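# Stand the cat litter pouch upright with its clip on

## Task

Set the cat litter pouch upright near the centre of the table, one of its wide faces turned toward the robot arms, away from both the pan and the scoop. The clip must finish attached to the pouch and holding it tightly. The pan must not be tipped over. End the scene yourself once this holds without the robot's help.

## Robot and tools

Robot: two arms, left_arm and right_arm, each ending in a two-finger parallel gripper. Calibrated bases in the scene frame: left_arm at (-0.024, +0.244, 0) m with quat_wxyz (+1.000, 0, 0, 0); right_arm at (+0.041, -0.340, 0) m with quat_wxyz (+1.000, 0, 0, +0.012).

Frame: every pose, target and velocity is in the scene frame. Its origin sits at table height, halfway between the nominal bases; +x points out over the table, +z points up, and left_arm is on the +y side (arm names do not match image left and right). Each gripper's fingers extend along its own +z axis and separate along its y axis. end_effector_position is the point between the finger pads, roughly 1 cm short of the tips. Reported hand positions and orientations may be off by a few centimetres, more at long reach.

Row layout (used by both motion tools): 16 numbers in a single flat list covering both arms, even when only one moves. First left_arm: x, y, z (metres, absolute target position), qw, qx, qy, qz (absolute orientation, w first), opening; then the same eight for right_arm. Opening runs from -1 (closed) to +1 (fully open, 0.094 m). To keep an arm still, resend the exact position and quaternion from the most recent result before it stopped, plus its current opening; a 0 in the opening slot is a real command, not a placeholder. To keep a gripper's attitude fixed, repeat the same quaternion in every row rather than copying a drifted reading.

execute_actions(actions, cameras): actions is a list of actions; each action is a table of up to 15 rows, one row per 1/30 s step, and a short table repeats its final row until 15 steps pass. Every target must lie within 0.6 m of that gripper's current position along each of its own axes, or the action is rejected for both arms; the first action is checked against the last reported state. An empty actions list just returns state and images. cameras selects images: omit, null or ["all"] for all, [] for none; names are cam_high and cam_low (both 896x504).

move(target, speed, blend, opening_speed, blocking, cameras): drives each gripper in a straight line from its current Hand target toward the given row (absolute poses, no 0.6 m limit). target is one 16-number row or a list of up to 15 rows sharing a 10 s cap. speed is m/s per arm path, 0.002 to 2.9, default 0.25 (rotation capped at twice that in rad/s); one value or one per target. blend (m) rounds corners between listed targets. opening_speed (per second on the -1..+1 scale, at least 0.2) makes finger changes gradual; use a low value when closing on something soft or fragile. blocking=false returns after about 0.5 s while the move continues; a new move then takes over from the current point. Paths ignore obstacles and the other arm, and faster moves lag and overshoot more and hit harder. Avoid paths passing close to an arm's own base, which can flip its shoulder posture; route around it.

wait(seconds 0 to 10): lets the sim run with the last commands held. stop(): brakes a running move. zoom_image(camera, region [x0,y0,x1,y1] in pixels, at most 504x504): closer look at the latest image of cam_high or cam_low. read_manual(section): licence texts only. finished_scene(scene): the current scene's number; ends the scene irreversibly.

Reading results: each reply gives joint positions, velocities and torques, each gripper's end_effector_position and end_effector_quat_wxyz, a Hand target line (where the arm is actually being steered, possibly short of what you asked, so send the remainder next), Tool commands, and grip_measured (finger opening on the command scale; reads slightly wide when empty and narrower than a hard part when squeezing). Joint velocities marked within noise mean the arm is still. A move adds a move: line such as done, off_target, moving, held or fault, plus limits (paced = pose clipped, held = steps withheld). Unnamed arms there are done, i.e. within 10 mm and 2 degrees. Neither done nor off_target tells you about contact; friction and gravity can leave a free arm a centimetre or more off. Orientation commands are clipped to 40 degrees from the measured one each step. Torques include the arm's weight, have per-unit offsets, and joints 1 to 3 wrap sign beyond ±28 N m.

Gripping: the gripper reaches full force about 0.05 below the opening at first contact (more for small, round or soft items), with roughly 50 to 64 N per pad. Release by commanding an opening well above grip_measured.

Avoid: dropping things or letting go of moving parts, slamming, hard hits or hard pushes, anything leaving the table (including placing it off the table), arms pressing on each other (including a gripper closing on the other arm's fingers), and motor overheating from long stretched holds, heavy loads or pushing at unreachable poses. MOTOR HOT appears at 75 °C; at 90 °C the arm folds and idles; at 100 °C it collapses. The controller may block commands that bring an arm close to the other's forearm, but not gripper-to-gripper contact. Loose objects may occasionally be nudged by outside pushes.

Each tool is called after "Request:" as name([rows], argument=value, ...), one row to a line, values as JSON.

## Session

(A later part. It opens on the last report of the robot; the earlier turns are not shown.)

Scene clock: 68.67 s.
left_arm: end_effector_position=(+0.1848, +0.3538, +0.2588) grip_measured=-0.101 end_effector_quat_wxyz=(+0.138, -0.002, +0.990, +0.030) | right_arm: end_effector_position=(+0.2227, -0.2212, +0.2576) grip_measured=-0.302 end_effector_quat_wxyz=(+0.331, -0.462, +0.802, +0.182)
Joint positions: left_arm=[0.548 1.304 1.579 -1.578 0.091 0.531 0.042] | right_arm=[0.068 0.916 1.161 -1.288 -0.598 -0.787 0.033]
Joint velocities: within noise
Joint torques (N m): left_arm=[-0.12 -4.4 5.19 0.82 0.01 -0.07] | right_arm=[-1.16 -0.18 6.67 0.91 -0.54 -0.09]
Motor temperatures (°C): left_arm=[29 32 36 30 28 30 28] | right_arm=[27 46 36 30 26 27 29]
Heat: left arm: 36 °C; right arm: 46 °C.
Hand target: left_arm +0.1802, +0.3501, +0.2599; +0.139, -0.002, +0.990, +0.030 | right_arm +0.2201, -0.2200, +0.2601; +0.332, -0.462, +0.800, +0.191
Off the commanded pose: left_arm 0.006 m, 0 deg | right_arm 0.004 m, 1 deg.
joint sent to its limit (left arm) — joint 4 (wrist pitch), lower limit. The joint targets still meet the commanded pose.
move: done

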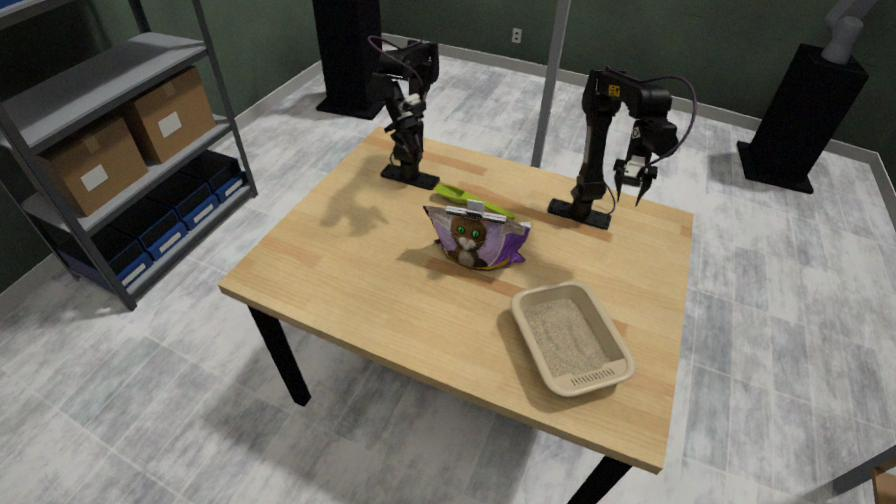

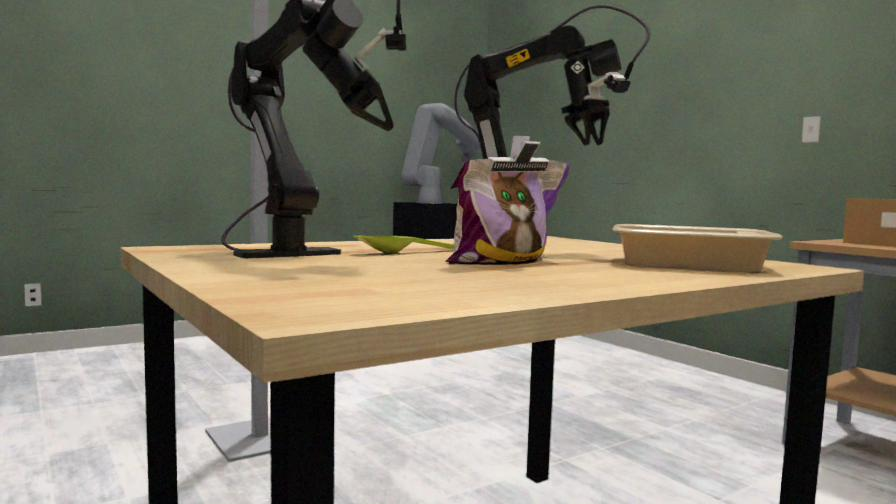

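Request:
wait(seconds=1.0)

Request:
zoom_image(camera="cam_low", region=[400, 110, 590, 290])

Scene clock: 69.77 s.
left_arm: end_effector_position=(+0.1848, +0.3538, +0.2588) grip_measured=-0.101 end_effector_quat_wxyz=(+0.138, -0.002, +0.990, +0.030) | right_arm: end_effector_position=(+0.2225, -0.2211, +0.2575) grip_measured=-0.302 end_effector_quat_wxyz=(+0.331, -0.462, +0.802, +0.183)
Joint positions: left_arm=[0.548 1.304 1.579 -1.578 0.091 0.531 0.042] | right_arm=[0.068 0.916 1.161 -1.288 -0.599 -0.788 0.033]
Joint velocities: within noise
Joint torques (N m): left_arm=[-0.28 -4.29 5.33 0.85 0.04 -0.04] | right_arm=[-1.11 -0.17 6.5 0.88 -0.63 -0.12]
Motor temperatures (°C): left_arm=[29 32 36 30 28 30 28] | right_arm=[27 45 36 30 26 27 29]
Heat: left arm: 36 °C; right arm: 45 °C.
Hand target: left_arm +0.1802, +0.3501, +0.2599; +0.139, -0.002, +0.990, +0.030 | right_arm +0.2201, -0.2200, +0.2600; +0.332, -0.462, +0.800, +0.191
Tool commands: left_gripper/opening=-0.1 right_gripper/opening=-0.3
Off the commanded pose: left_arm 0.006 m, 0 deg | right_arm 0.004 m, 1 deg.
wait: 1.00 s; at rest by 0.07 s

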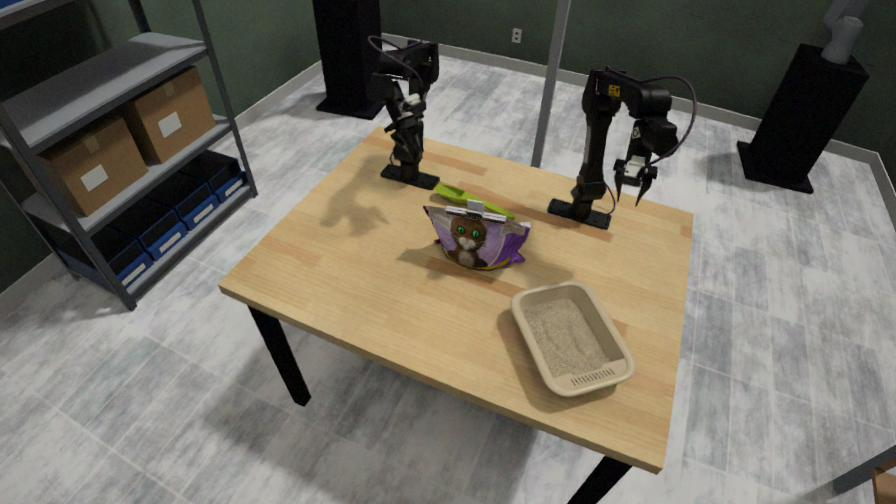

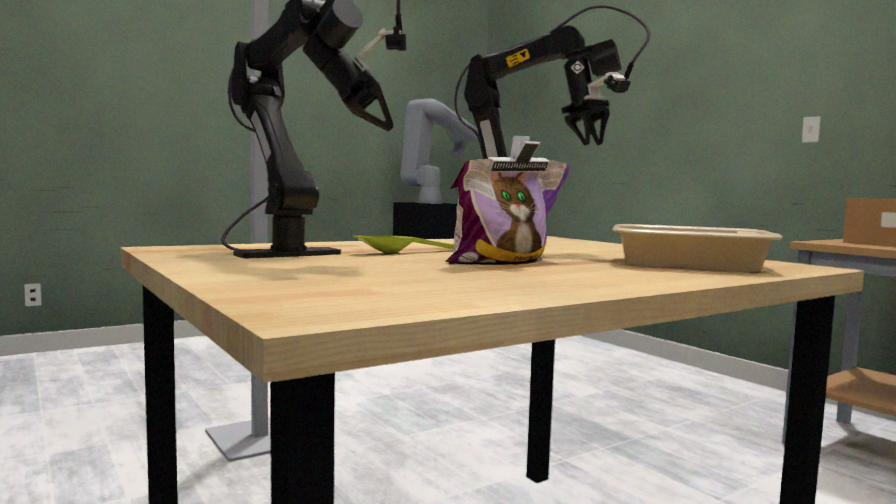

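Scaled by 2.653.

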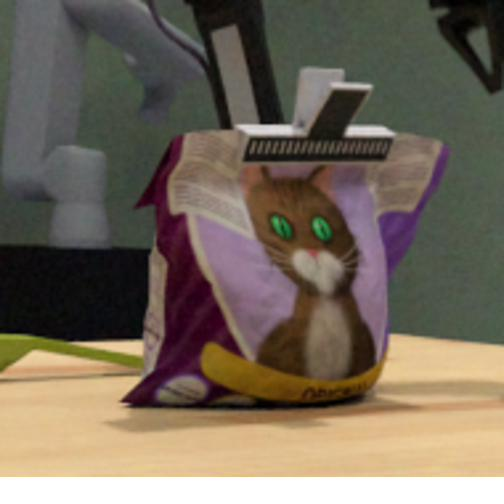

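Request:
finished_scene(scene=2)

The scene is finished: the task was done.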